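# Hook fallen bracket from tank onto free rack peg

## Task

Using the hooked rod, retrieve the newly plated bracket lying on the bottom of the emptied tank, hang it through its hole on the drip rack's one unoccupied peg, then pull the rod back out of that hole. The robot itself must never touch any bracket, and the brackets already on pegs must stay there.

## Robot and tools

Robot: two seven-joint arms, left_arm (base at +0.044, +0.285, 0 m) and right_arm (base at +0.031, -0.361, 0 m, yawed by a hair), each ending in a two-finger parallel gripper. A camera stand is fixed behind them. Cameras: cam_high (504x504, fixed, looking down over the table), cam_left_wrist and cam_right_wrist (672x504 each, riding on the hands). Each has a pinhole+radial calibration with T_world_to_cam; the fixed one may have shifted up to 2.3 degrees and 9 mm, and wrist-camera poses follow the reported joints.

Frames: the scene frame has its origin at table-top height, halfway between the nominal bases; +x points forward over the table, +y toward left_arm, +z up. Reported positions (m), quat_wxyz and velocities (m/s, rad/s) are in this frame and may be off by a few cm. Commanded offsets, by contrast, run along each arm's own Hand target axes: the fingers point along gripper +z and open/close along gripper y. end_effector_position is the spot between the pads when shut, roughly 2 cm behind the fingertips; closing pushes the tips about 10 mm further along +z.

The command row: 14 numbers, each in [-1, 1], always all 14 even if one arm idles. Order: left_arm dx, dy, dz, rx, ry, rz, opening, then right_arm dx, dy, dz, rx, ry, rz, opening. The six pose numbers are offsets (not poses) from that arm's Hand target at the start of the action or move, scaled so 1.0 = 0.6 m or 180 degrees; rx, ry, rz form a single rotation vector. Opening is absolute: +1 fully open (0.084 m), -1 shut. Six zeros means no new pose for that arm, but the opening is always obeyed, so resend the present value to keep a grip unchanged.

execute_actions: actions is a list of actions; each action is a table of up to 15 rows, one per 1/30 s step, and a shorter table repeats its final row to step 15. Every row in one action is measured from that action's starting Hand target, while each new action starts from wherever the target now is, so repeated offsets add up. cameras: list of names, ["all"], or []; pictures come only with an empty actions list or when asked for. An empty list also reports the scene number and task.

move: target is one row or a list of up to 15 rows; every row counts from the same starting Hand targets, not from the previous row. Straight-line paths, all ending together, capped at 10 s. speed: m/s, 0.002 to 1 (default 0.25), turning rate limited to twice that in rad/s; one value or one per target. blend: corner rounding in m for lists (0 = stop at each). opening_speed: rate on the -1..+1 scale per second, at least 0.2. blocking=false returns after about 0.5 s while the move continues. Paths do not avoid obstacles or the other arm, and faster moves lag, stray and strike harder. The move: line reports the ending (done = at rest within 3 mm and 2 degrees, off_target, moving, held, fault) and limits such as paced (pose clipped) or held (steps withheld, e.g. by the clearance check between arms).

wait: seconds 0 to 3600; sends nothing new, lets a running move carry on. stop: brakes the running move. zoom_image: camera (cam_high, cam_left_wrist or cam_right_wrist) and region [x0, y0, x1, y1] in that image's pixels, at most 504 per side, from its newest picture. clear_fault: arm = left_arm or right_arm, only after a reported torque fault. finished_scene: scene number (1 or 2); irreversible, and the goal must hold with the robot hands-off.

Control details: each step the commanded orientation is clipped to within 32 degrees of the measured one. Hand target is the last command after clipping; the gripper often stops short of it, and a following execute_actions call (even all zeros) requests it again; otherwise send the gap as an offset. To end a push, command the target back beyond the gripper. Large wrist turns can swing the elbow. Joint ranges (rad): waist and both rolls ±6.283, shoulder -2.059 to 2.094, elbow -0.192 to 3.927 (straight at 2.742), wrist pitch -1.693 to 3.142.

Results: end_effector_position, quat, velocities (dropped when joints read within noise), Hand target, Tool commands, grip_measured (the last Joint positions value is the finger gap in m; empty fingers read up to about 0.024 under the command), joint torques (noisy, offset, positive toward larger joint values), and for action calls some per-step positions.

Gripping the rod: note the opening where fingers first touch, then command about 0.03 less for full force (about 24 N per pad); less grips gently. A fast close squeezes harder.

Avoid: any robot contact with a bracket; dropping the rod or letting anything fall or leave the table; hard hits on fixed or heavy things; any press between the two arms or closing one gripper on the other's fingers. Contact torque beyond a joint's limit (waist 41.3, shoulder 41.5, upper arm roll 26.4, elbow 26.4, forearm roll 26.4, wrist pitch 14.2, wrist roll 14.8 N m, held weight included) or a motor pinned at its limit for 1 s causes a TORQUE FAULT that stops the arm until clear_fault. Long holding, stretched reach or pushing heats motors: MOTOR HOT at 65 °C, brakes for 30-60 s at 80 °C. Loose objects may occasionally get nudged. The scene keeps running while you think.

Each tool is called after "Request:" as name(argument=value, ...) on one line, values as JSON.

## Session

Request:
execute_actions(actions=[])

Scene clock: 0.00 s.
left_arm: end_effector_position=(+0.3474, +0.4476, +0.3137) grip_measured=+0.99 end_effector_quat_wxyz=(-0.205, +0.472, +0.839, +0.178) | right_arm: end_effector_position=(+0.6635, -0.2142, +0.1528) grip_measured=+0.99 end_effector_quat_wxyz=(-0.041, -0.533, +0.843, +0.058)
Joint positions: left_arm=[0.965 -0.593 -0.655 0.842 0.209 1.309 -1.776 0.084] | right_arm=[0.305 0.839 -0.187 2.14 0.216 1.435 2.136 0.084]
Joint velocities: within noise
Joint torques (N m): no reading
Hand target: left_arm +0.3474, +0.4476, +0.3137; -0.205, +0.472, +0.839, +0.178 | right_arm +0.6635, -0.2142, +0.1528; -0.041, -0.533, +0.843, +0.058
Tool commands: left_gripper/opening=+1.0 right_gripper/opening=+1.0
camera_calibration:
cam_left_wrist: T_world_to_cam=[[0.86555, 0.48783, 0.11334, -0.52352], [0.46837, -0.7083, -0.52815, 0.39106], [-0.17737, 0.51023, -0.84155, 0.22838]] pos_world=[0.31048, 0.41586, 0.45808]
cam_right_wrist: T_world_to_cam=[[-0.88654, 0.44007, 0.1428, 0.69575], [0.44383, 0.89609, -0.00612, -0.04054], [-0.13065, 0.05795, -0.98973, 0.3833]] pos_world=[0.68488, -0.29206, 0.27977]

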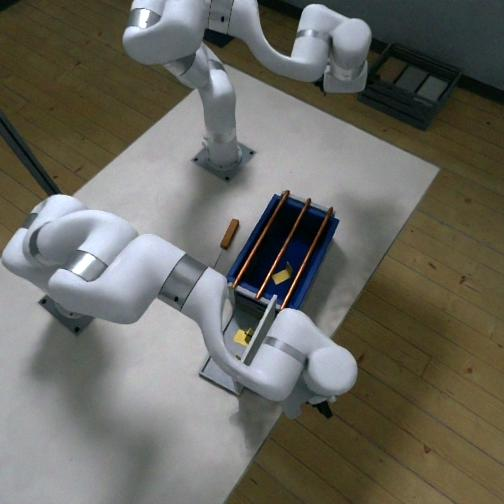

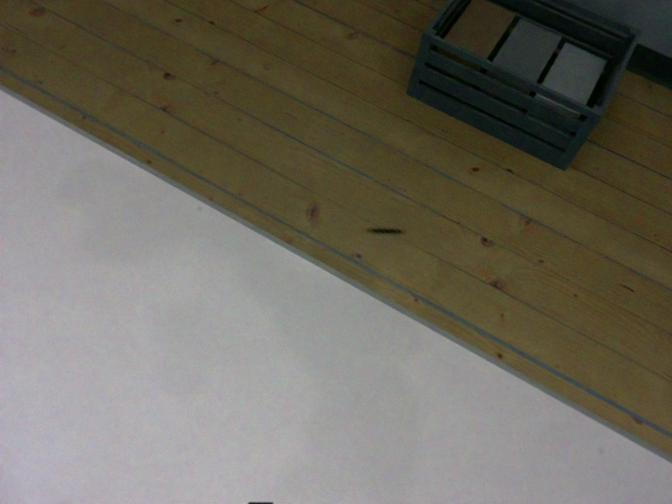

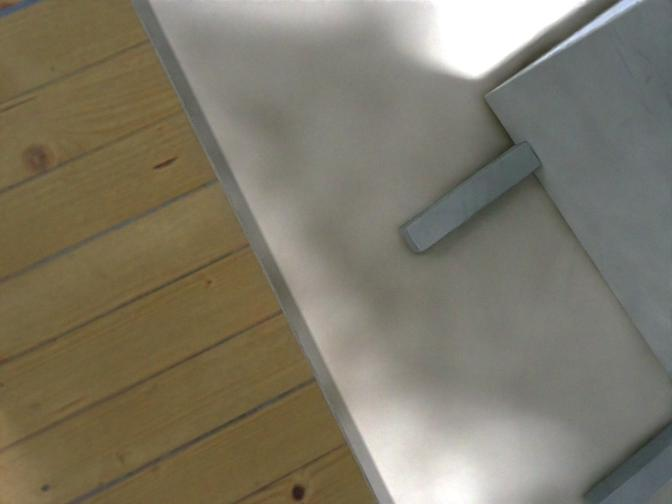

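Request:
move(target=[-0.06,-0.07,-0.18,0,-0.39,0,1,0.003,0.052,-0.363,0,0,0,1], cameras=["all"])

Scene clock: 133.60 s.
left_arm: end_effector_position=(+0.3470, +0.3479, +0.3829) grip_measured=+0.99 end_effector_quat_wxyz=(+0.315, +0.489, +0.804, -0.126) | right_arm: end_effector_position=(+0.6623, -0.2146, +0.3723) grip_measured=+0.99 end_effector_quat_wxyz=(+0.060, -0.530, +0.846, +0.024)
Joint positions: left_arm=[0.71 -0.674 0.024 0.827 -0.673 1.57 -1.296 0.084] | right_arm=[0.23 0.811 -0.129 2.707 0.192 1.805 2.216 0.084]
Joint torques (N m): left_arm=[-0.93 -4.82 0.91 12.04 -1.45 -0.83 0.19] | right_arm=[-0.74 -31.13 -0.7 12.45 -0.36 -1.87 0.1]
Hand target: left_arm +0.3470, +0.3479, +0.3829; +0.315, +0.489, +0.804, -0.126 | right_arm +0.6631, -0.2144, +0.3728; -0.041, -0.533, +0.843, +0.058
Off the commanded pose: left_arm 0.000 m, 0 deg | right_arm 0.001 m, 12 deg.
elbow stopped short (right arm): the move would have taken joint 4 (elbow) straighter than the controller allows.
move: off_target (right_arm)
cam_left_wrist: T_world_to_cam=[[0.86093, 0.49643, 0.11114, -0.48298], [0.33336, -0.71556, 0.61387, -0.03081], [0.38427, -0.49145, -0.78154, 0.46802]] pos_world=[0.24624, 0.44773, 0.43836]
cam_right_wrist: T_world_to_cam=[[-0.89135, 0.45295, -0.0184, 0.72961], [0.44697, 0.88489, 0.13111, -0.09384], [0.07567, 0.10864, -0.9912, 0.4751]] pos_world=[0.65632, -0.29906, 0.49665]

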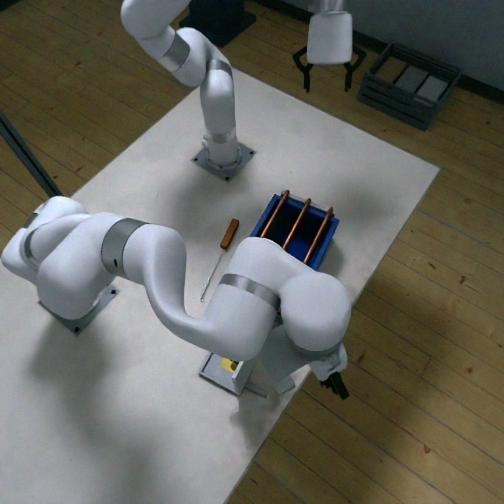

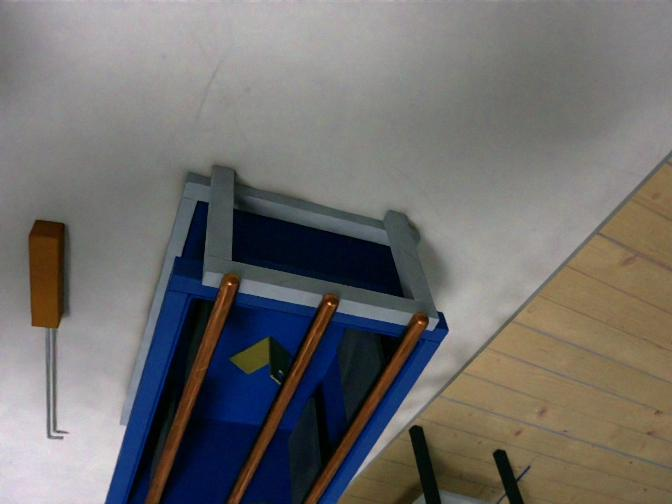

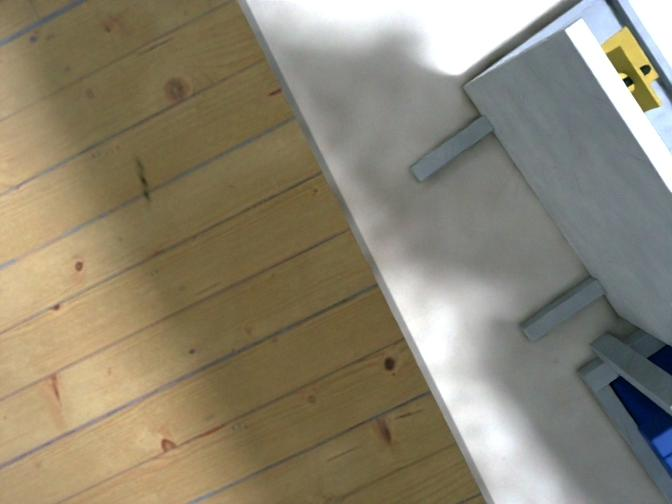

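Request:
move(target=[[0,0,0,0,0,0,1,-0.02,0.398,0.057,-0.012,0.043,-0.6,1],[0,0,0,0,0,0,1,-0.126,0.75,0.3975,0.016,-0.058,0.795,1]], speed=0.3, blend=0.05, cameras=["all"])

Request:
zoom_image(camera="cam_left_wrist", region=[10, 300, 110, 450])

Scene clock: 190.67 s.
left_arm: end_effector_position=(+0.3470, +0.3479, +0.3829) grip_measured=+0.99 end_effector_quat_wxyz=(+0.315, +0.489, +0.804, -0.126) | right_arm: end_effector_position=(+0.2621, +0.0580, +0.1997) grip_measured=+0.99 end_effector_quat_wxyz=(+0.001, +0.635, +0.773, +0.001)
Joint positions: left_arm=[0.71 -0.674 0.024 0.827 -0.673 1.57 -1.296 0.084] | right_arm=[0.66 0.057 0.421 1.094 -0.029 1.042 -0.676 0.084]
Joint torques (N m): left_arm=[-1.01 -4.37 0.96 12.06 -1.24 -0.97 0.15] | right_arm=[0.33 -17.51 0.43 14.06 0.52 -1.82 0.04]
Hand target: left_arm +0.3470, +0.3479, +0.3829; +0.315, +0.489, +0.804, -0.126 | right_arm +0.2620, +0.0580, +0.1997; +0.001, +0.635, +0.773, +0.001
Off the commanded pose: left_arm 0.000 m, 0 deg | right_arm 0.000 m, 0 deg.
move: done
cam_left_wrist: T_world_to_cam=[[0.86093, 0.49643, 0.11114, -0.48298], [0.33336, -0.71556, 0.61387, -0.03081], [0.38427, -0.49145, -0.78154, 0.46802]] pos_world=[0.24624, 0.44773, 0.43836]
cam_right_wrist: T_world_to_cam=[[0.98412, 0.17744, 0.00384, -0.23379], [0.17743, -0.98413, 0.0034, 0.07107], [0.00438, -0.00267, -0.99999, 0.33164]] pos_world=[0.21602, 0.11231, 0.33229]

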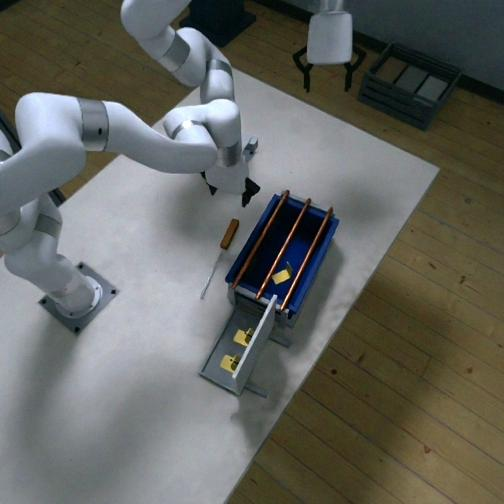

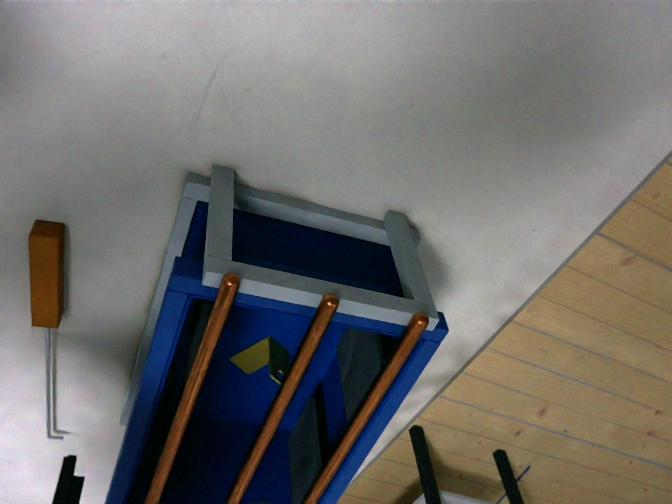

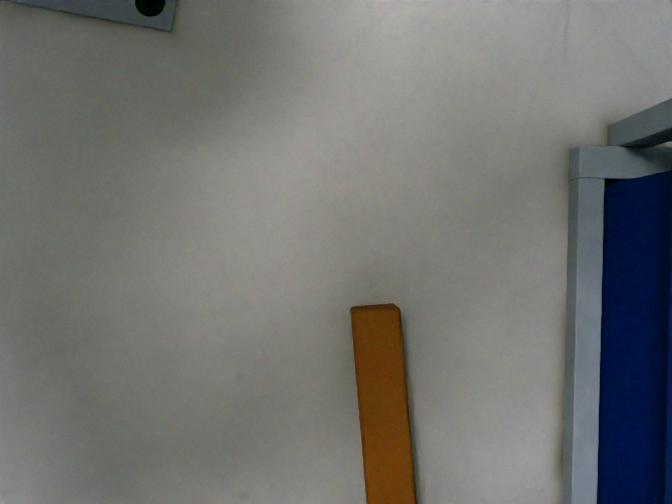

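Scaled by 3.360.

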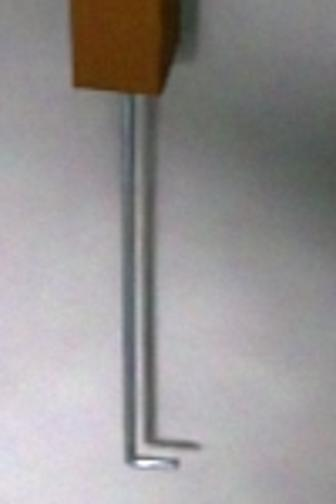

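Request:
move(target=[0,0,0,0,0,0,1,-0.0535,-0.0215,0.16,0,0,-0.021,0.2], cameras=["cam_right_wrist","cam_left_wrist"])

Scene clock: 211.90 s.
left_arm: end_effector_position=(+0.3470, +0.3479, +0.3829) grip_measured=+0.99 end_effector_quat_wxyz=(+0.315, +0.489, +0.804, -0.126) | right_arm: end_effector_position=(+0.2558, +0.0240, +0.1037) grip_measured=+0.19 end_effector_quat_wxyz=(+0.001, +0.609, +0.793, +0.001)
Joint positions: left_arm=[0.71 -0.674 0.024 0.827 -0.673 1.57 -1.296 0.084] | right_arm=[0.645 0.104 0.406 0.843 -0.063 0.748 -0.741 0.052]
Joint torques (N m): left_arm=[-0.88 -4.49 1.09 12.09 -1.2 -0.95 0.2] | right_arm=[-0.61 -16.93 0.39 12.56 -0.3 -1.79 0.06]
Hand target: left_arm +0.3470, +0.3479, +0.3829; +0.315, +0.489, +0.804, -0.126 | right_arm +0.2558, +0.0240, +0.1037; +0.001, +0.609, +0.793, +0.001
Off the commanded pose: left_arm 0.000 m, 0 deg | right_arm 0.000 m, 0 deg.
move: done
cam_left_wrist: T_world_to_cam=[[0.86093, 0.49643, 0.11114, -0.48298], [0.33336, -0.71556, 0.61387, -0.03081], [0.38427, -0.49145, -0.78154, 0.46802]] pos_world=[0.24624, 0.44773, 0.43836]
cam_right_wrist: T_world_to_cam=[[0.97028, 0.24194, 0.00382, -0.21926], [0.24193, -0.97029, 0.00346, 0.02216], [0.00454, -0.00243, -0.99999, 0.23553]] pos_world=[0.20631, 0.07512, 0.23629]
Images, in order (width x height): cam_left_wrist 672x504, cam_right_wrist 672x504.

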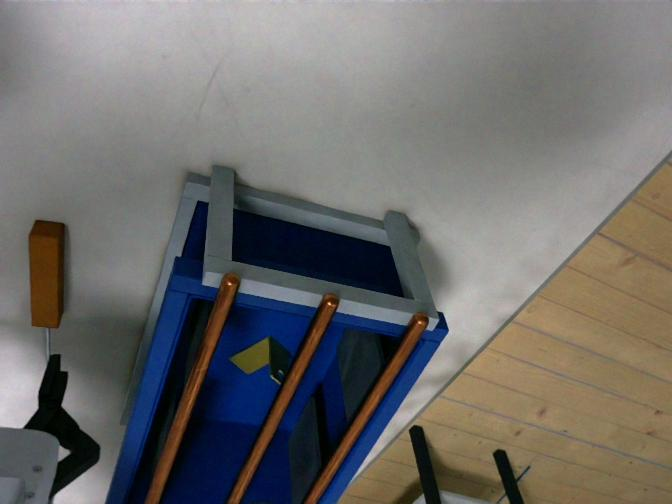

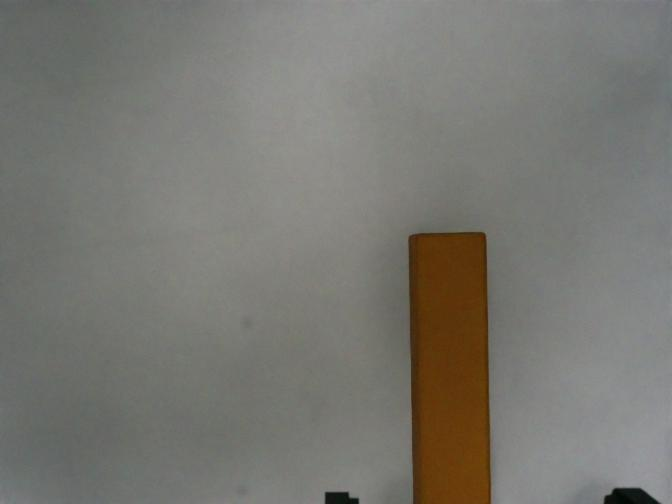

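Request:
move(target=[[0,0,0,0,0,0,1,0.002,0.0025,0.127,0,0,0,0.2],[0,0,0,0,0,0,1,0.002,0.0025,0.127,0,0,0,-0.8],[0,0,0,0,0,0,1,0.002,0.0025,-0.25,0,0,0,-0.8]], speed=[0.1,0.1,0.15], opening_speed=0.7, cameras=["all"])

Request:
zoom_image(camera="cam_left_wrist", region=[180, 290, 380, 440])

Request:
zoom_image(camera="cam_high", region=[190, 280, 310, 400])

Scene clock: 234.30 s.
left_arm: end_effector_position=(+0.3470, +0.3479, +0.3829) grip_measured=+0.99 end_effector_quat_wxyz=(+0.315, +0.489, +0.804, -0.126) | right_arm: end_effector_position=(+0.2567, +0.0256, +0.2537) grip_measured=-0.51 end_effector_quat_wxyz=(+0.001, +0.609, +0.793, +0.001)
Joint positions: left_arm=[0.71 -0.674 0.024 0.827 -0.673 1.57 -1.296 0.084] | right_arm=[0.631 -0.1 0.402 1.089 0.04 1.181 -0.821 0.022]
Joint torques (N m): left_arm=[-0.97 -4.48 1.06 12.12 -1.4 -0.87 0.1] | right_arm=[-0.54 -15.64 -1 15.11 -0.03 -1.41 -0.02]
Hand target: left_arm +0.3470, +0.3479, +0.3829; +0.315, +0.489, +0.804, -0.126 | right_arm +0.2567, +0.0256, +0.2537; +0.001, +0.609, +0.793, +0.001
Off the commanded pose: left_arm 0.000 m, 0 deg | right_arm 0.000 m, 0 deg.
move: done
cam_left_wrist: T_world_to_cam=[[0.86093, 0.49643, 0.11114, -0.48298], [0.33336, -0.71556, 0.61387, -0.03081], [0.38427, -0.49145, -0.78154, 0.46802]] pos_world=[0.24624, 0.44773, 0.43836]
cam_right_wrist: T_world_to_cam=[[0.97028, 0.24194, 0.00379, -0.22099], [0.24193, -0.97029, 0.00356, 0.02296], [0.00454, -0.00253, -0.99999, 0.38554]] pos_world=[0.20711, 0.07673, 0.38629]

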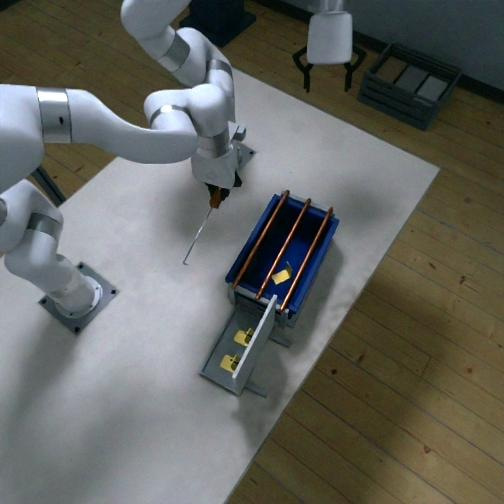

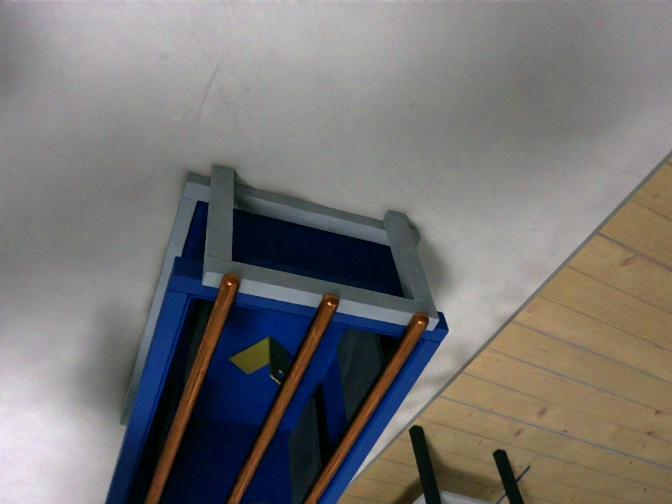

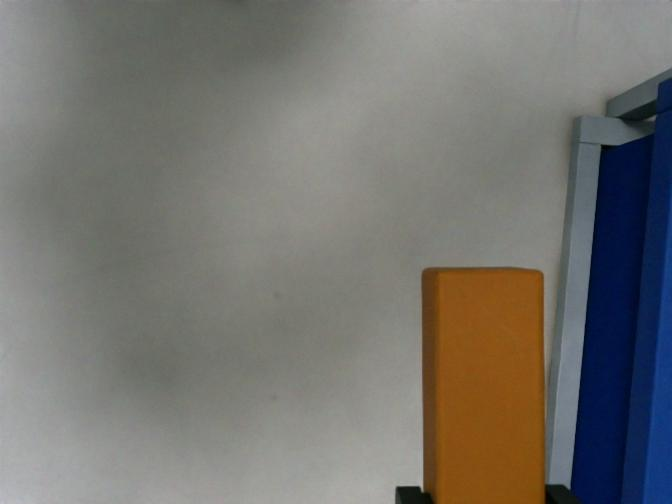

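Scaled by 2.520.

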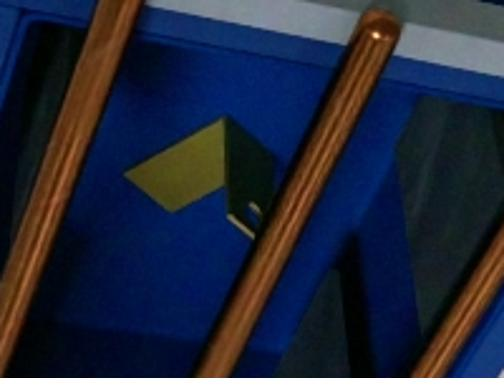

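Scaled by 4.200.

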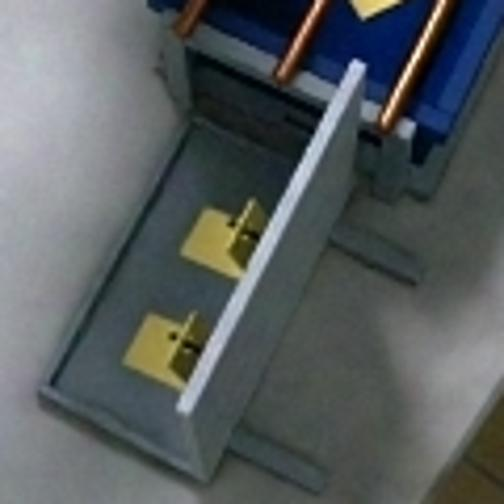

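Request:
zoom_image(camera="cam_high", region=[255, 245, 315, 305])

Request:
zoom_image(camera="cam_left_wrist", region=[220, 320, 310, 390])

Scaled by 8.400.

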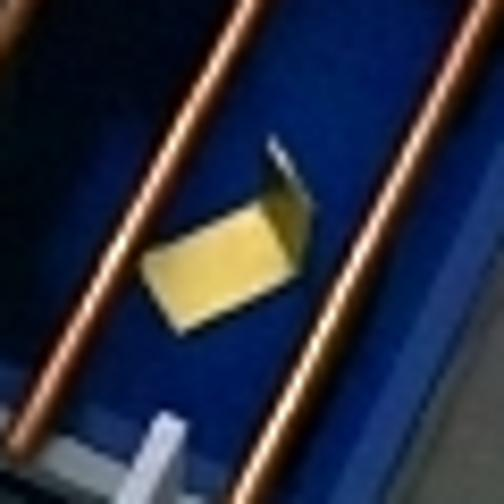

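Scaled by 5.600.

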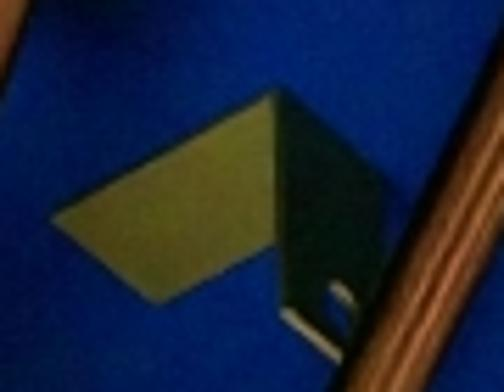

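Request:
move(target=[[0,0,0,0,0,0,1,-0.07,0.068,-0.25,0,0.5,0,-0.8],[0,0,0,0,0,0,1,-0.149,0.3277,-0.2433,0.152,0.483,-0.152,-0.8]], speed=0.25, blend=0.03, cameras=["cam_high","cam_left_wrist"])

Scene clock: 356.60 s.
left_arm: end_effector_position=(+0.3470, +0.3479, +0.3829) grip_measured=+0.99 end_effector_quat_wxyz=(+0.315, +0.489, +0.804, -0.126) | right_arm: end_effector_position=(+0.4694, -0.0099, +0.4001) grip_measured=-0.51 end_effector_quat_wxyz=(+0.664, -0.242, -0.665, -0.242)
Joint positions: left_arm=[0.71 -0.674 0.024 0.827 -0.673 1.57 -1.296 0.084] | right_arm=[0.414 0.833 -0.371 2.134 1.629 2.327 -1.886 0.022]
Joint torques (N m): left_arm=[-1.13 -4.37 0.79 12.07 -1.31 -0.88 0.13] | right_arm=[-0.74 -30.96 -1.61 12.86 2.98 0.49 0.18]
Hand target: left_arm +0.3470, +0.3479, +0.3829; +0.315, +0.489, +0.804, -0.126 | right_arm +0.4694, -0.0099, +0.4001; +0.664, -0.242, -0.665, -0.242
Off the commanded pose: left_arm 0.000 m, 0 deg | right_arm 0.000 m, 0 deg.
move: done
cam_left_wrist: T_world_to_cam=[[0.86093, 0.49643, 0.11114, -0.48298], [0.33336, -0.71556, 0.61387, -0.03081], [0.38427, -0.49145, -0.78154, 0.46802]] pos_world=[0.24624, 0.44773, 0.43836]

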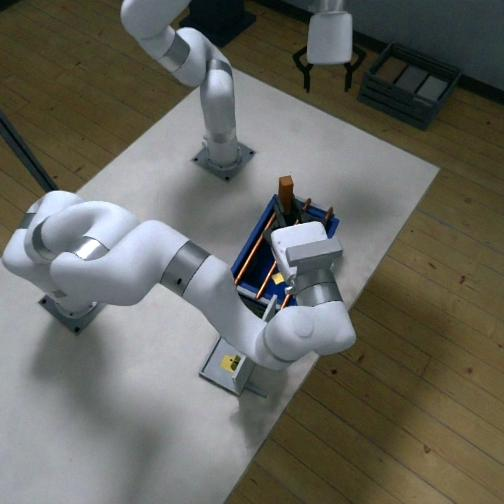

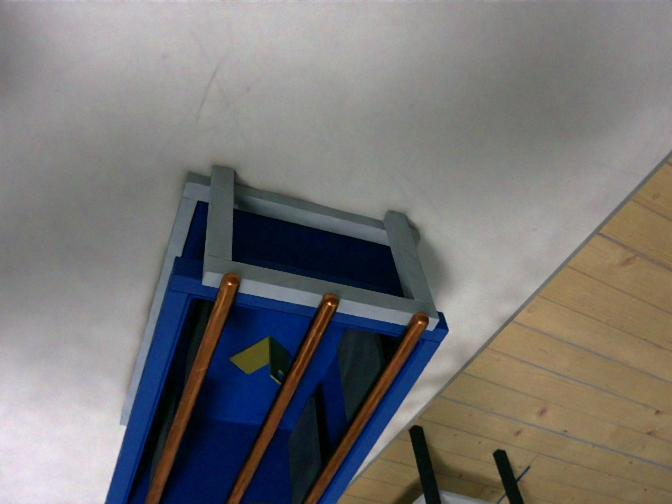

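Request:
move(target=[-0.136,0.043,0.113,0.0703,-0.0127,0.0895,1,-0.1,0.052,0.024,0.044,0,0,-0.8], speed=0.2, cameras=["cam_high","cam_left_wrist"])

Request:
zoom_image(camera="cam_high", region=[240, 230, 320, 310])

Scene clock: 383.87 s.
left_arm: end_effector_position=(+0.4218, +0.2684, +0.3847) grip_measured=+0.99 end_effector_quat_wxyz=(+0.289, +0.625, +0.703, -0.178) | right_arm: end_effector_position=(+0.4780, +0.0230, +0.3400) grip_measured=-0.51 end_effector_quat_wxyz=(+0.678, -0.201, -0.678, -0.201)
Joint positions: left_arm=[0.552 -0.408 -0.127 1.032 -0.735 1.562 -1.195 0.084] | right_arm=[0.349 1.252 -0.273 2.707 1.735 2.331 -1.712 0.022]
Joint torques (N m): left_arm=[-0.99 -8.21 0.88 12.54 -0.81 -0.67 0.12] | right_arm=[0.42 -34.32 -0.2 12.84 3.03 0.28 0.07]
Hand target: left_arm +0.4218, +0.2684, +0.3847; +0.289, +0.625, +0.703, -0.178 | right_arm +0.4786, +0.0233, +0.3401; +0.679, -0.196, -0.680, -0.196
Off the commanded pose: left_arm 0.000 m, 0 deg | right_arm 0.001 m, 1 deg.
elbow stopped short (right arm): the move would have taken joint 4 (elbow) straighter than the controller allows.
move: done
cam_left_wrist: T_world_to_cam=[[0.9798, 0.16153, 0.11789, -0.47095], [0.05591, -0.7873, 0.61403, 0.0225], [0.192, -0.59504, -0.78043, 0.51004]] pos_world=[0.36225, 0.39728, 0.43976]

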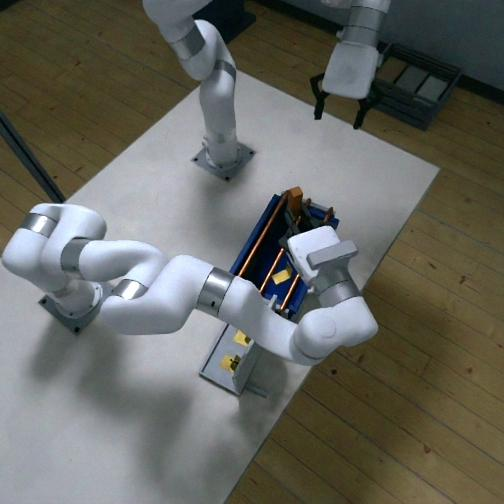

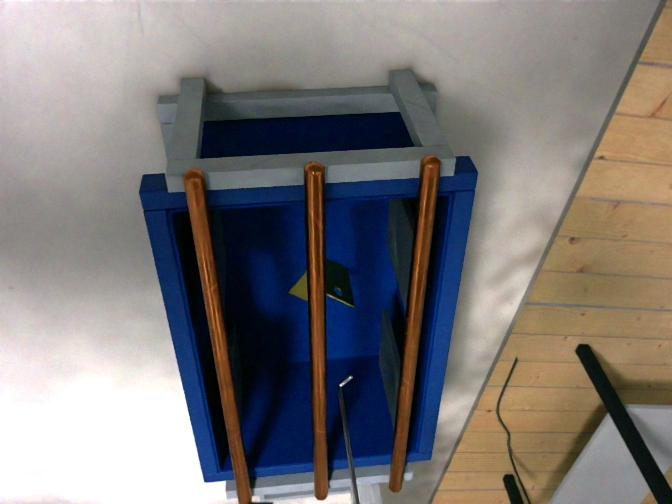

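Scaled by 6.300.

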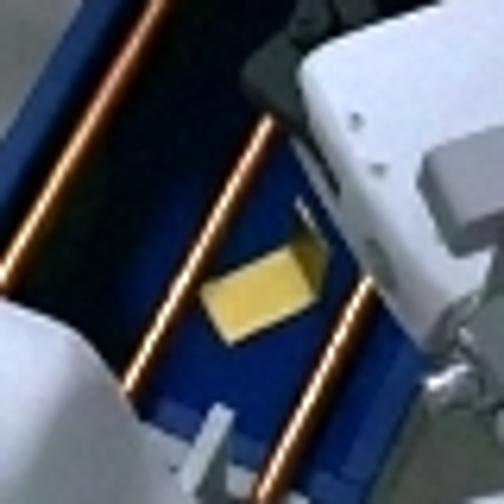

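Request:
zoom_image(camera="cam_left_wrist", region=[270, 250, 400, 410])

Scaled by 3.150.

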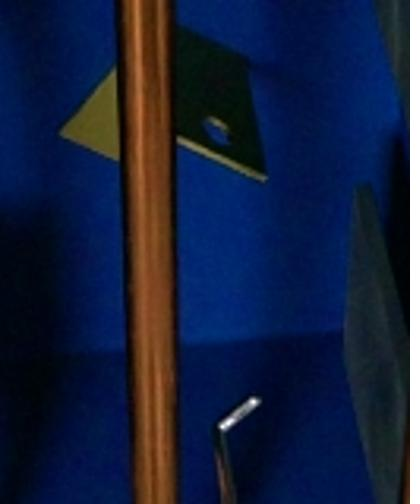

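Request:
move(target=[0,0,0,0,0,0,1,-0.1,-0.016,0.007,-0.089,0,0,-0.8], speed=0.12, cameras=["cam_left_wrist"])

Request:
zoom_image(camera="cam_left_wrist", region=[290, 250, 400, 410])

Scene clock: 440.57 s.
left_arm: end_effector_position=(+0.4218, +0.2684, +0.3847) grip_measured=+0.99 end_effector_quat_wxyz=(+0.289, +0.625, +0.703, -0.178) | right_arm: end_effector_position=(+0.4701, +0.0173, +0.2801) grip_measured=-0.51 end_effector_quat_wxyz=(+0.645, -0.288, -0.646, -0.289)
Joint positions: left_arm=[0.552 -0.408 -0.127 1.032 -0.735 1.562 -1.195 0.084] | right_arm=[0.544 0.844 -0.451 1.829 1.57 2.164 -2.192 0.022]
Joint torques (N m): left_arm=[-0.87 -8.2 0.92 12.51 -0.83 -0.69 0.03] | right_arm=[0.56 -31.5 -3.74 12.23 2.71 0.68 -0.16]
Hand target: left_arm +0.4218, +0.2684, +0.3847; +0.289, +0.625, +0.703, -0.178 | right_arm +0.4701, +0.0173, +0.2801; +0.645, -0.288, -0.646, -0.289
Off the commanded pose: left_arm 0.000 m, 0 deg | right_arm 0.000 m, 0 deg.
move: done
cam_left_wrist: T_world_to_cam=[[0.9798, 0.16153, 0.11789, -0.47095], [0.05591, -0.7873, 0.61403, 0.0225], [0.192, -0.59504, -0.78043, 0.51004]] pos_world=[0.36225, 0.39728, 0.43976]

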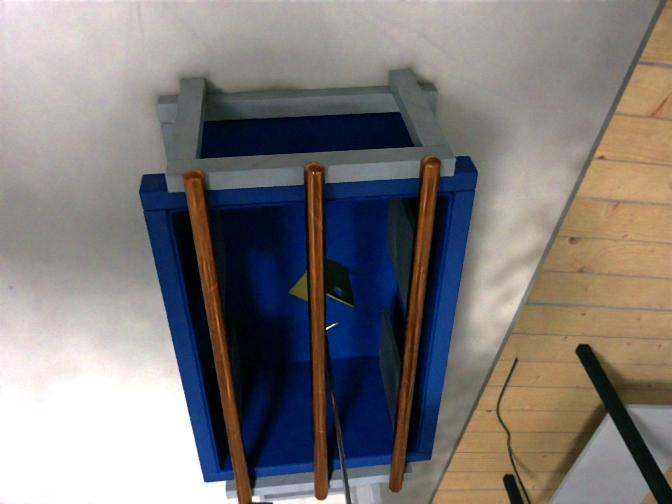

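Scaled by 3.150.

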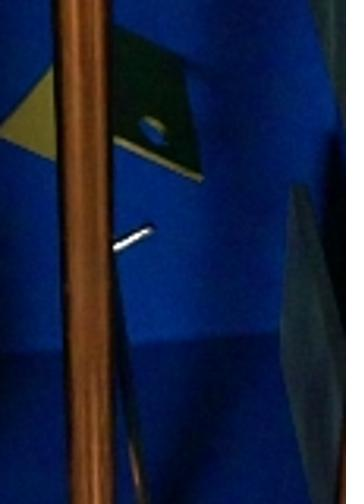

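Request:
move(target=[0,0,0,0,0,0,1,-0.0483,0.0025,-0.002,0,0,0,-0.8], speed=0.08, cameras=["cam_left_wrist"])

Request:
zoom_image(camera="cam_left_wrist", region=[300, 250, 370, 350])

Scene clock: 465.30 s.
left_arm: end_effector_position=(+0.4218, +0.2684, +0.3847) grip_measured=+0.99 end_effector_quat_wxyz=(+0.289, +0.625, +0.703, -0.178) | right_arm: end_effector_position=(+0.4720, +0.0174, +0.2511) grip_measured=-0.51 end_effector_quat_wxyz=(+0.645, -0.288, -0.646, -0.289)
Joint positions: left_arm=[0.552 -0.408 -0.127 1.032 -0.735 1.562 -1.195 0.084] | right_arm=[0.54 0.897 -0.448 1.841 1.565 2.159 -2.237 0.022]
Joint torques (N m): left_arm=[-0.6 -8.23 1.02 12.51 -0.88 -0.76 -0.04] | right_arm=[-0.63 -31.3 -3.39 12.46 1.95 0.72 -0.12]
Hand target: left_arm +0.4218, +0.2684, +0.3847; +0.289, +0.625, +0.703, -0.178 | right_arm +0.4720, +0.0174, +0.2511; +0.645, -0.288, -0.646, -0.289
Off the commanded pose: left_arm 0.000 m, 0 deg | right_arm 0.000 m, 0 deg.
move: done
cam_left_wrist: T_world_to_cam=[[0.9798, 0.16153, 0.11789, -0.47095], [0.05591, -0.7873, 0.61403, 0.0225], [0.192, -0.59504, -0.78043, 0.51004]] pos_world=[0.36225, 0.39728, 0.43976]

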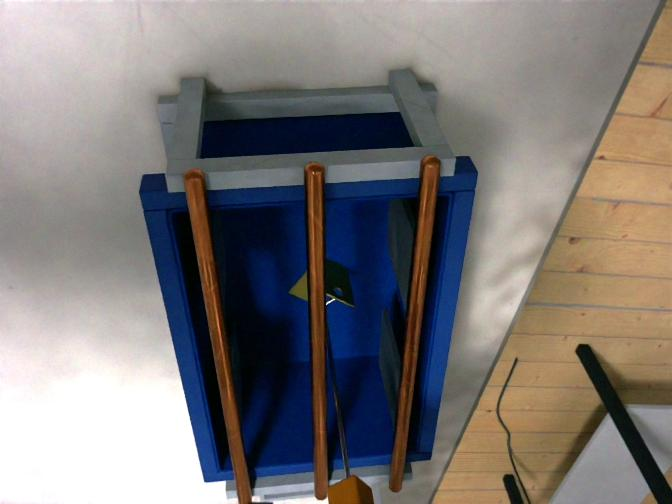

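Scaled by 5.040.

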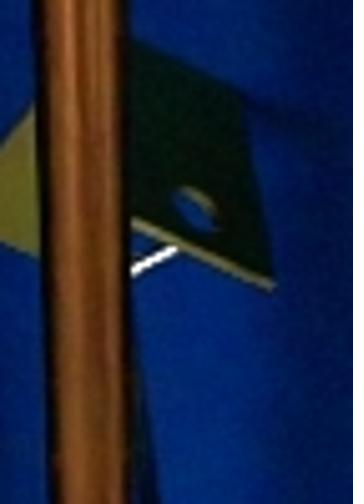

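Request:
move(target=[0,0,0,0,0,0,1,0,0.0082,0.0061,0,0,0,-0.8], speed=0.04, cameras=["cam_left_wrist"])

Request:
zoom_image(camera="cam_left_wrist", region=[300, 250, 370, 350])

Scene clock: 490.67 s.
left_arm: end_effector_position=(+0.4218, +0.2684, +0.3847) grip_measured=+0.99 end_effector_quat_wxyz=(+0.289, +0.625, +0.703, -0.178) | right_arm: end_effector_position=(+0.4733, +0.0234, +0.2511) grip_measured=-0.51 end_effector_quat_wxyz=(+0.645, -0.288, -0.646, -0.289)
Joint positions: left_arm=[0.552 -0.408 -0.127 1.032 -0.735 1.562 -1.195 0.084] | right_arm=[0.542 0.906 -0.443 1.857 1.575 2.15 -2.226 0.022]
Joint torques (N m): left_arm=[-0.63 -8.29 1.11 12.48 -0.91 -0.75 0.02] | right_arm=[0.63 -31.2 -3.43 12.26 2.42 0.8 -0.01]
Hand target: left_arm +0.4218, +0.2684, +0.3847; +0.289, +0.625, +0.703, -0.178 | right_arm +0.4733, +0.0234, +0.2511; +0.645, -0.288, -0.646, -0.289
Off the commanded pose: left_arm 0.000 m, 0 deg | right_arm 0.000 m, 0 deg.
move: done
cam_left_wrist: T_world_to_cam=[[0.9798, 0.16153, 0.11789, -0.47095], [0.05591, -0.7873, 0.61403, 0.0225], [0.192, -0.59504, -0.78043, 0.51004]] pos_world=[0.36225, 0.39728, 0.43976]

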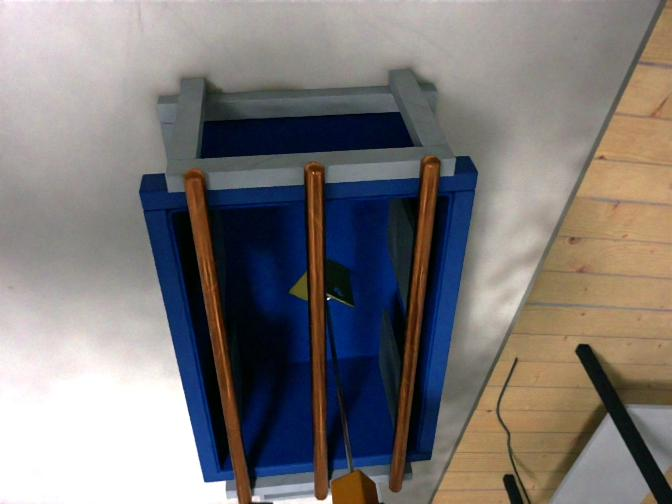

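Scaled by 5.040.

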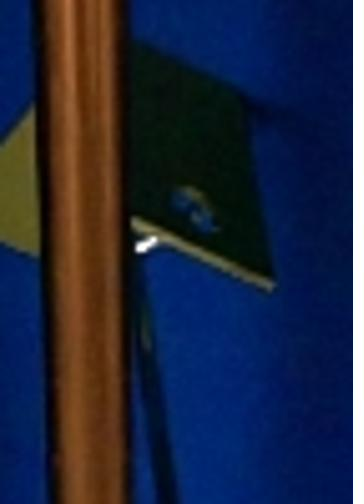

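Request:
move(target=[0,0,0,0,0,0,1,0,0.0083,0,0,0,0,-0.8], speed=0.03, cameras=["cam_left_wrist"])

Request:
zoom_image(camera="cam_left_wrist", region=[300, 250, 370, 350])

Scene clock: 496.50 s.
left_arm: end_effector_position=(+0.4218, +0.2684, +0.3847) grip_measured=+0.99 end_effector_quat_wxyz=(+0.289, +0.625, +0.703, -0.178) | right_arm: end_effector_position=(+0.4770, +0.0268, +0.2511) grip_measured=-0.51 end_effector_quat_wxyz=(+0.645, -0.288, -0.646, -0.289)
Joint positions: left_arm=[0.552 -0.408 -0.127 1.032 -0.735 1.562 -1.195 0.084] | right_arm=[0.537 0.922 -0.437 1.885 1.585 2.147 -2.211 0.022]
Joint torques (N m): left_arm=[-0.75 -8.41 1.03 12.44 -1.08 -0.8 0.11] | right_arm=[-0.29 -31.82 -3.26 12.54 2.67 0.84 0.08]
Hand target: left_arm +0.4218, +0.2684, +0.3847; +0.289, +0.625, +0.703, -0.178 | right_arm +0.4770, +0.0268, +0.2511; +0.645, -0.288, -0.646, -0.289
Off the commanded pose: left_arm 0.000 m, 0 deg | right_arm 0.000 m, 0 deg.
move: done
cam_left_wrist: T_world_to_cam=[[0.9798, 0.16153, 0.11789, -0.47095], [0.05591, -0.7873, 0.61403, 0.0225], [0.192, -0.59504, -0.78043, 0.51004]] pos_world=[0.36225, 0.39728, 0.43976]

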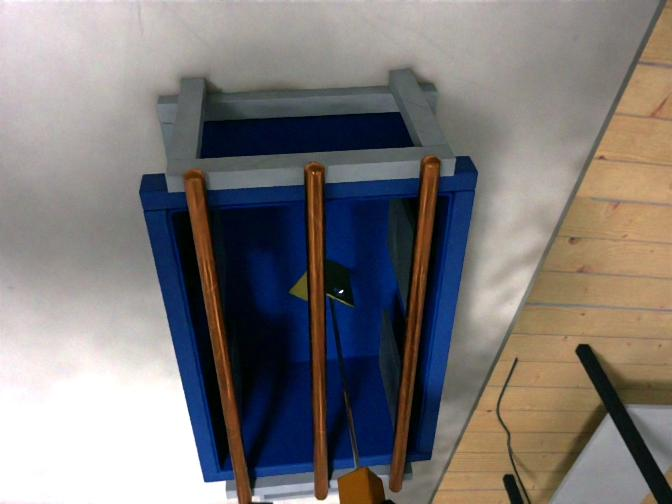

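Scaled by 5.040.

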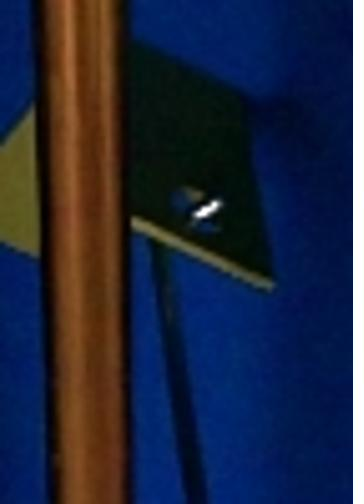

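Request:
move(target=[[0,0,0,0,0,0,1,0,0.0058,0,0,0,0,-0.8],[0,0,0,0,0,0,1,0,-0.0293,0,0,0,-0.033,-0.8],[0,0,0,0,0,0,1,0.025,-0.0293,0,0,0,-0.033,-0.8]], speed=0.04, cameras=["cam_left_wrist"])

Request:
zoom_image(camera="cam_left_wrist", region=[290, 250, 400, 410])

Scene clock: 509.57 s.
left_arm: end_effector_position=(+0.4218, +0.2684, +0.3847) grip_measured=+0.99 end_effector_quat_wxyz=(+0.289, +0.625, +0.703, -0.178) | right_arm: end_effector_position=(+0.4639, +0.0150, +0.2660) grip_measured=-0.51 end_effector_quat_wxyz=(+0.629, -0.255, -0.660, -0.322)
Joint positions: left_arm=[0.552 -0.408 -0.127 1.032 -0.735 1.562 -1.195 0.084] | right_arm=[0.556 0.843 -0.458 1.788 1.553 2.161 -2.339 0.022]
Joint torques (N m): left_arm=[-1 -8.43 1.16 12.46 -0.95 -0.88 0.19] | right_arm=[0.47 -31.06 -4 12.26 2.52 1.13 -0.05]
Hand target: left_arm +0.4218, +0.2684, +0.3847; +0.289, +0.625, +0.703, -0.178 | right_arm +0.4639, +0.0150, +0.2661; +0.629, -0.255, -0.660, -0.322
Off the commanded pose: left_arm 0.000 m, 0 deg | right_arm 0.000 m, 0 deg.
move: done
cam_left_wrist: T_world_to_cam=[[0.9798, 0.16153, 0.11789, -0.47095], [0.05591, -0.7873, 0.61403, 0.0225], [0.192, -0.59504, -0.78043, 0.51004]] pos_world=[0.36225, 0.39728, 0.43976]

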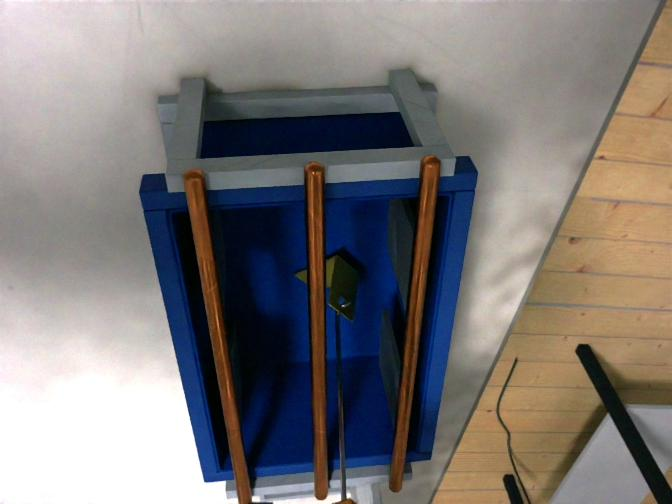

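Scaled by 3.150.

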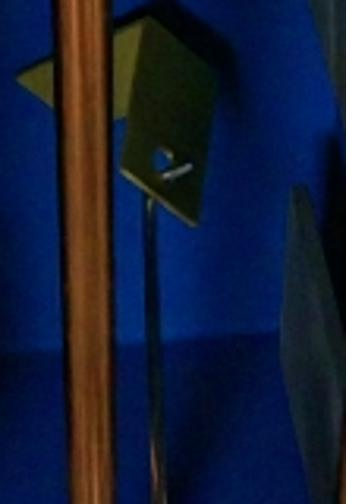

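Request:
move(target=[0,0,0,0,0,0,1,0.0088,0.0442,-0.0081,-0.1768,-0.0186,0,-0.8], speed=0.08, cameras=["cam_left_wrist"])

Request:
zoom_image(camera="cam_left_wrist", region=[290, 250, 430, 410])

Scene clock: 553.53 s.
left_arm: end_effector_position=(+0.4218, +0.2684, +0.3847) grip_measured=+0.99 end_effector_quat_wxyz=(+0.289, +0.625, +0.703, -0.178) | right_arm: end_effector_position=(+0.4863, +0.0287, +0.2741) grip_measured=-0.51 end_effector_quat_wxyz=(+0.516, -0.426, -0.565, -0.483)
Joint positions: left_arm=[0.552 -0.408 -0.127 1.032 -0.735 1.562 -1.195 0.084] | right_arm=[0.743 0.466 -0.524 1.2 1.795 1.664 -2.437 0.022]
Joint torques (N m): left_arm=[-0.73 -8.41 1.41 12.38 -1.08 -0.83 0.23] | right_arm=[0.63 -24.8 -3.57 12.69 2.1 0.99 -0.13]
Hand target: left_arm +0.4218, +0.2684, +0.3847; +0.289, +0.625, +0.703, -0.178 | right_arm +0.4863, +0.0287, +0.2741; +0.516, -0.426, -0.565, -0.483
Off the commanded pose: left_arm 0.000 m, 0 deg | right_arm 0.000 m, 0 deg.
move: done
cam_left_wrist: T_world_to_cam=[[0.9798, 0.16153, 0.11789, -0.47095], [0.05591, -0.7873, 0.61403, 0.0225], [0.192, -0.59504, -0.78043, 0.51004]] pos_world=[0.36225, 0.39728, 0.43976]

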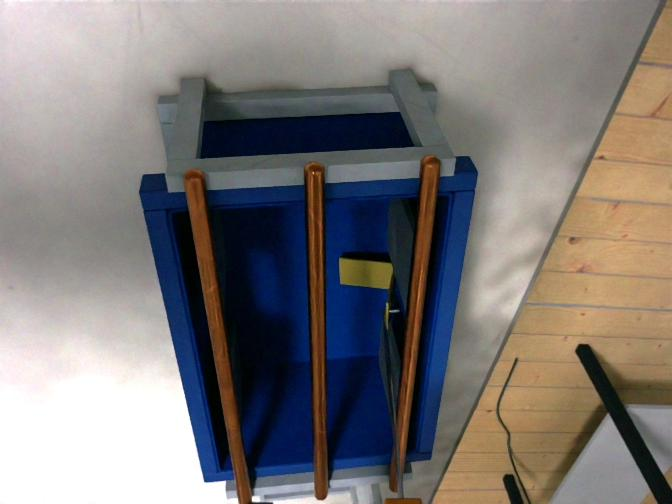

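Scaled by 3.150.

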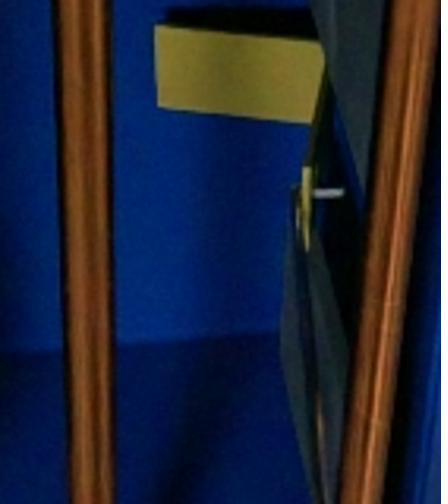

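Request:
move(target=[[0,0,0,0,0,0,1,0.0342,-0.0063,0.0017,0,0,0,-0.8],[0,0,0,0,0,0,1,0.1005,0.0007,0.0017,0,0,0,-0.8]], speed=0.05, blend=0.005, cameras=["cam_left_wrist"])

Request:
zoom_image(camera="cam_left_wrist", region=[290, 250, 430, 410])

Scene clock: 584.27 s.
left_arm: end_effector_position=(+0.4218, +0.2684, +0.3847) grip_measured=+0.99 end_effector_quat_wxyz=(+0.289, +0.625, +0.703, -0.178) | right_arm: end_effector_position=(+0.4803, +0.0287, +0.3341) grip_measured=-0.51 end_effector_quat_wxyz=(+0.516, -0.426, -0.565, -0.483)
Joint positions: left_arm=[0.552 -0.408 -0.127 1.032 -0.735 1.562 -1.195 0.084] | right_arm=[0.776 0.336 -0.543 1.197 1.755 1.611 -2.331 0.022]
Joint torques (N m): left_arm=[-0.64 -8.52 1.44 12.47 -1.15 -0.82 0.23] | right_arm=[-1.96 -26.49 -4.58 17.62 3.55 0.44 -1.2]
Hand target: left_arm +0.4218, +0.2684, +0.3847; +0.289, +0.625, +0.703, -0.178 | right_arm +0.4803, +0.0287, +0.3341; +0.516, -0.426, -0.565, -0.483
Off the commanded pose: left_arm 0.000 m, 0 deg | right_arm 0.000 m, 0 deg.
move: done
cam_left_wrist: T_world_to_cam=[[0.9798, 0.16153, 0.11789, -0.47095], [0.05591, -0.7873, 0.61403, 0.0225], [0.192, -0.59504, -0.78043, 0.51004]] pos_world=[0.36225, 0.39728, 0.43976]

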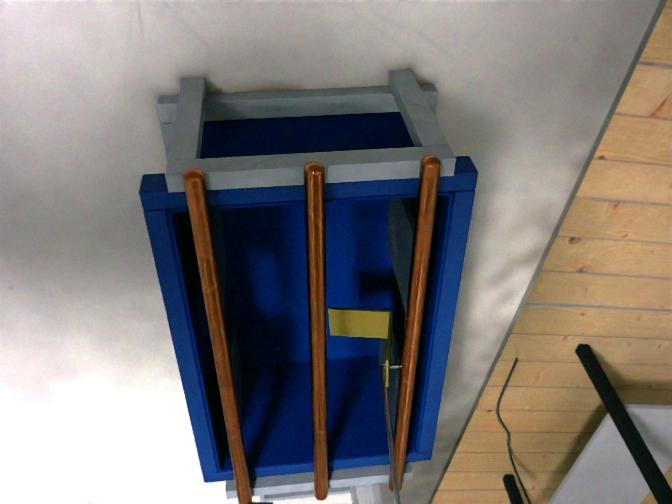

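Scaled by 3.150.

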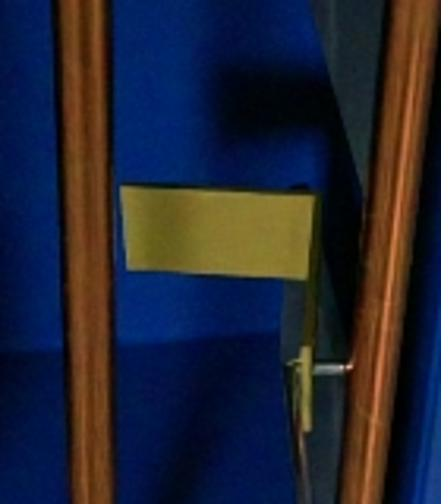

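Request:
move(target=[0,0,0,0,0,0,1,-0.02,0,0,0,0,0,-0.8], speed=0.05, cameras=["cam_left_wrist"])

Request:
zoom_image(camera="cam_left_wrist", region=[290, 250, 430, 410])

Scene clock: 610.80 s.
left_arm: end_effector_position=(+0.4218, +0.2684, +0.3847) grip_measured=+0.99 end_effector_quat_wxyz=(+0.289, +0.625, +0.703, -0.178) | right_arm: end_effector_position=(+0.4815, +0.0289, +0.3222) grip_measured=-0.51 end_effector_quat_wxyz=(+0.516, -0.426, -0.565, -0.483)
Joint positions: left_arm=[0.552 -0.408 -0.127 1.032 -0.735 1.562 -1.195 0.084] | right_arm=[0.77 0.361 -0.54 1.196 1.764 1.621 -2.353 0.022]
Joint torques (N m): left_arm=[-0.45 -8.59 1.46 12.23 -1.12 -0.74 0.06] | right_arm=[-0.87 -22.36 -2.48 13.78 2.2 1.21 -0.29]
Hand target: left_arm +0.4218, +0.2684, +0.3847; +0.289, +0.625, +0.703, -0.178 | right_arm +0.4815, +0.0289, +0.3222; +0.516, -0.426, -0.565, -0.483
Off the commanded pose: left_arm 0.000 m, 0 deg | right_arm 0.000 m, 0 deg.
move: done
cam_left_wrist: T_world_to_cam=[[0.9798, 0.16153, 0.11789, -0.47095], [0.05591, -0.7873, 0.61403, 0.0225], [0.192, -0.59504, -0.78043, 0.51004]] pos_world=[0.36225, 0.39728, 0.43976]

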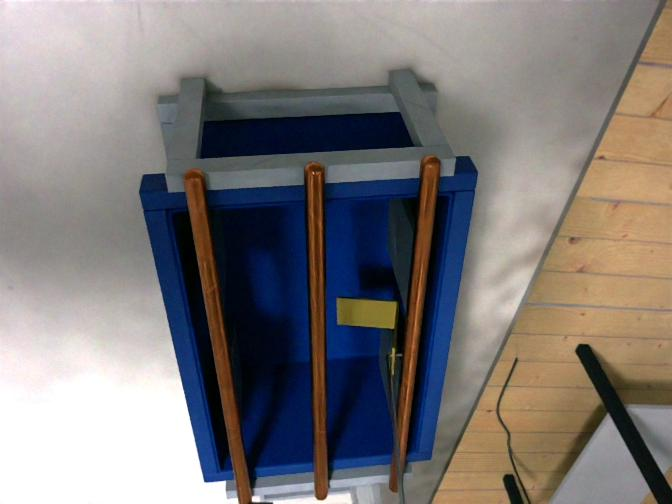

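Scaled by 3.150.

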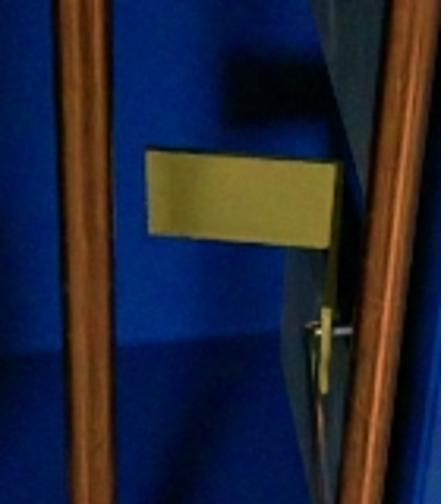

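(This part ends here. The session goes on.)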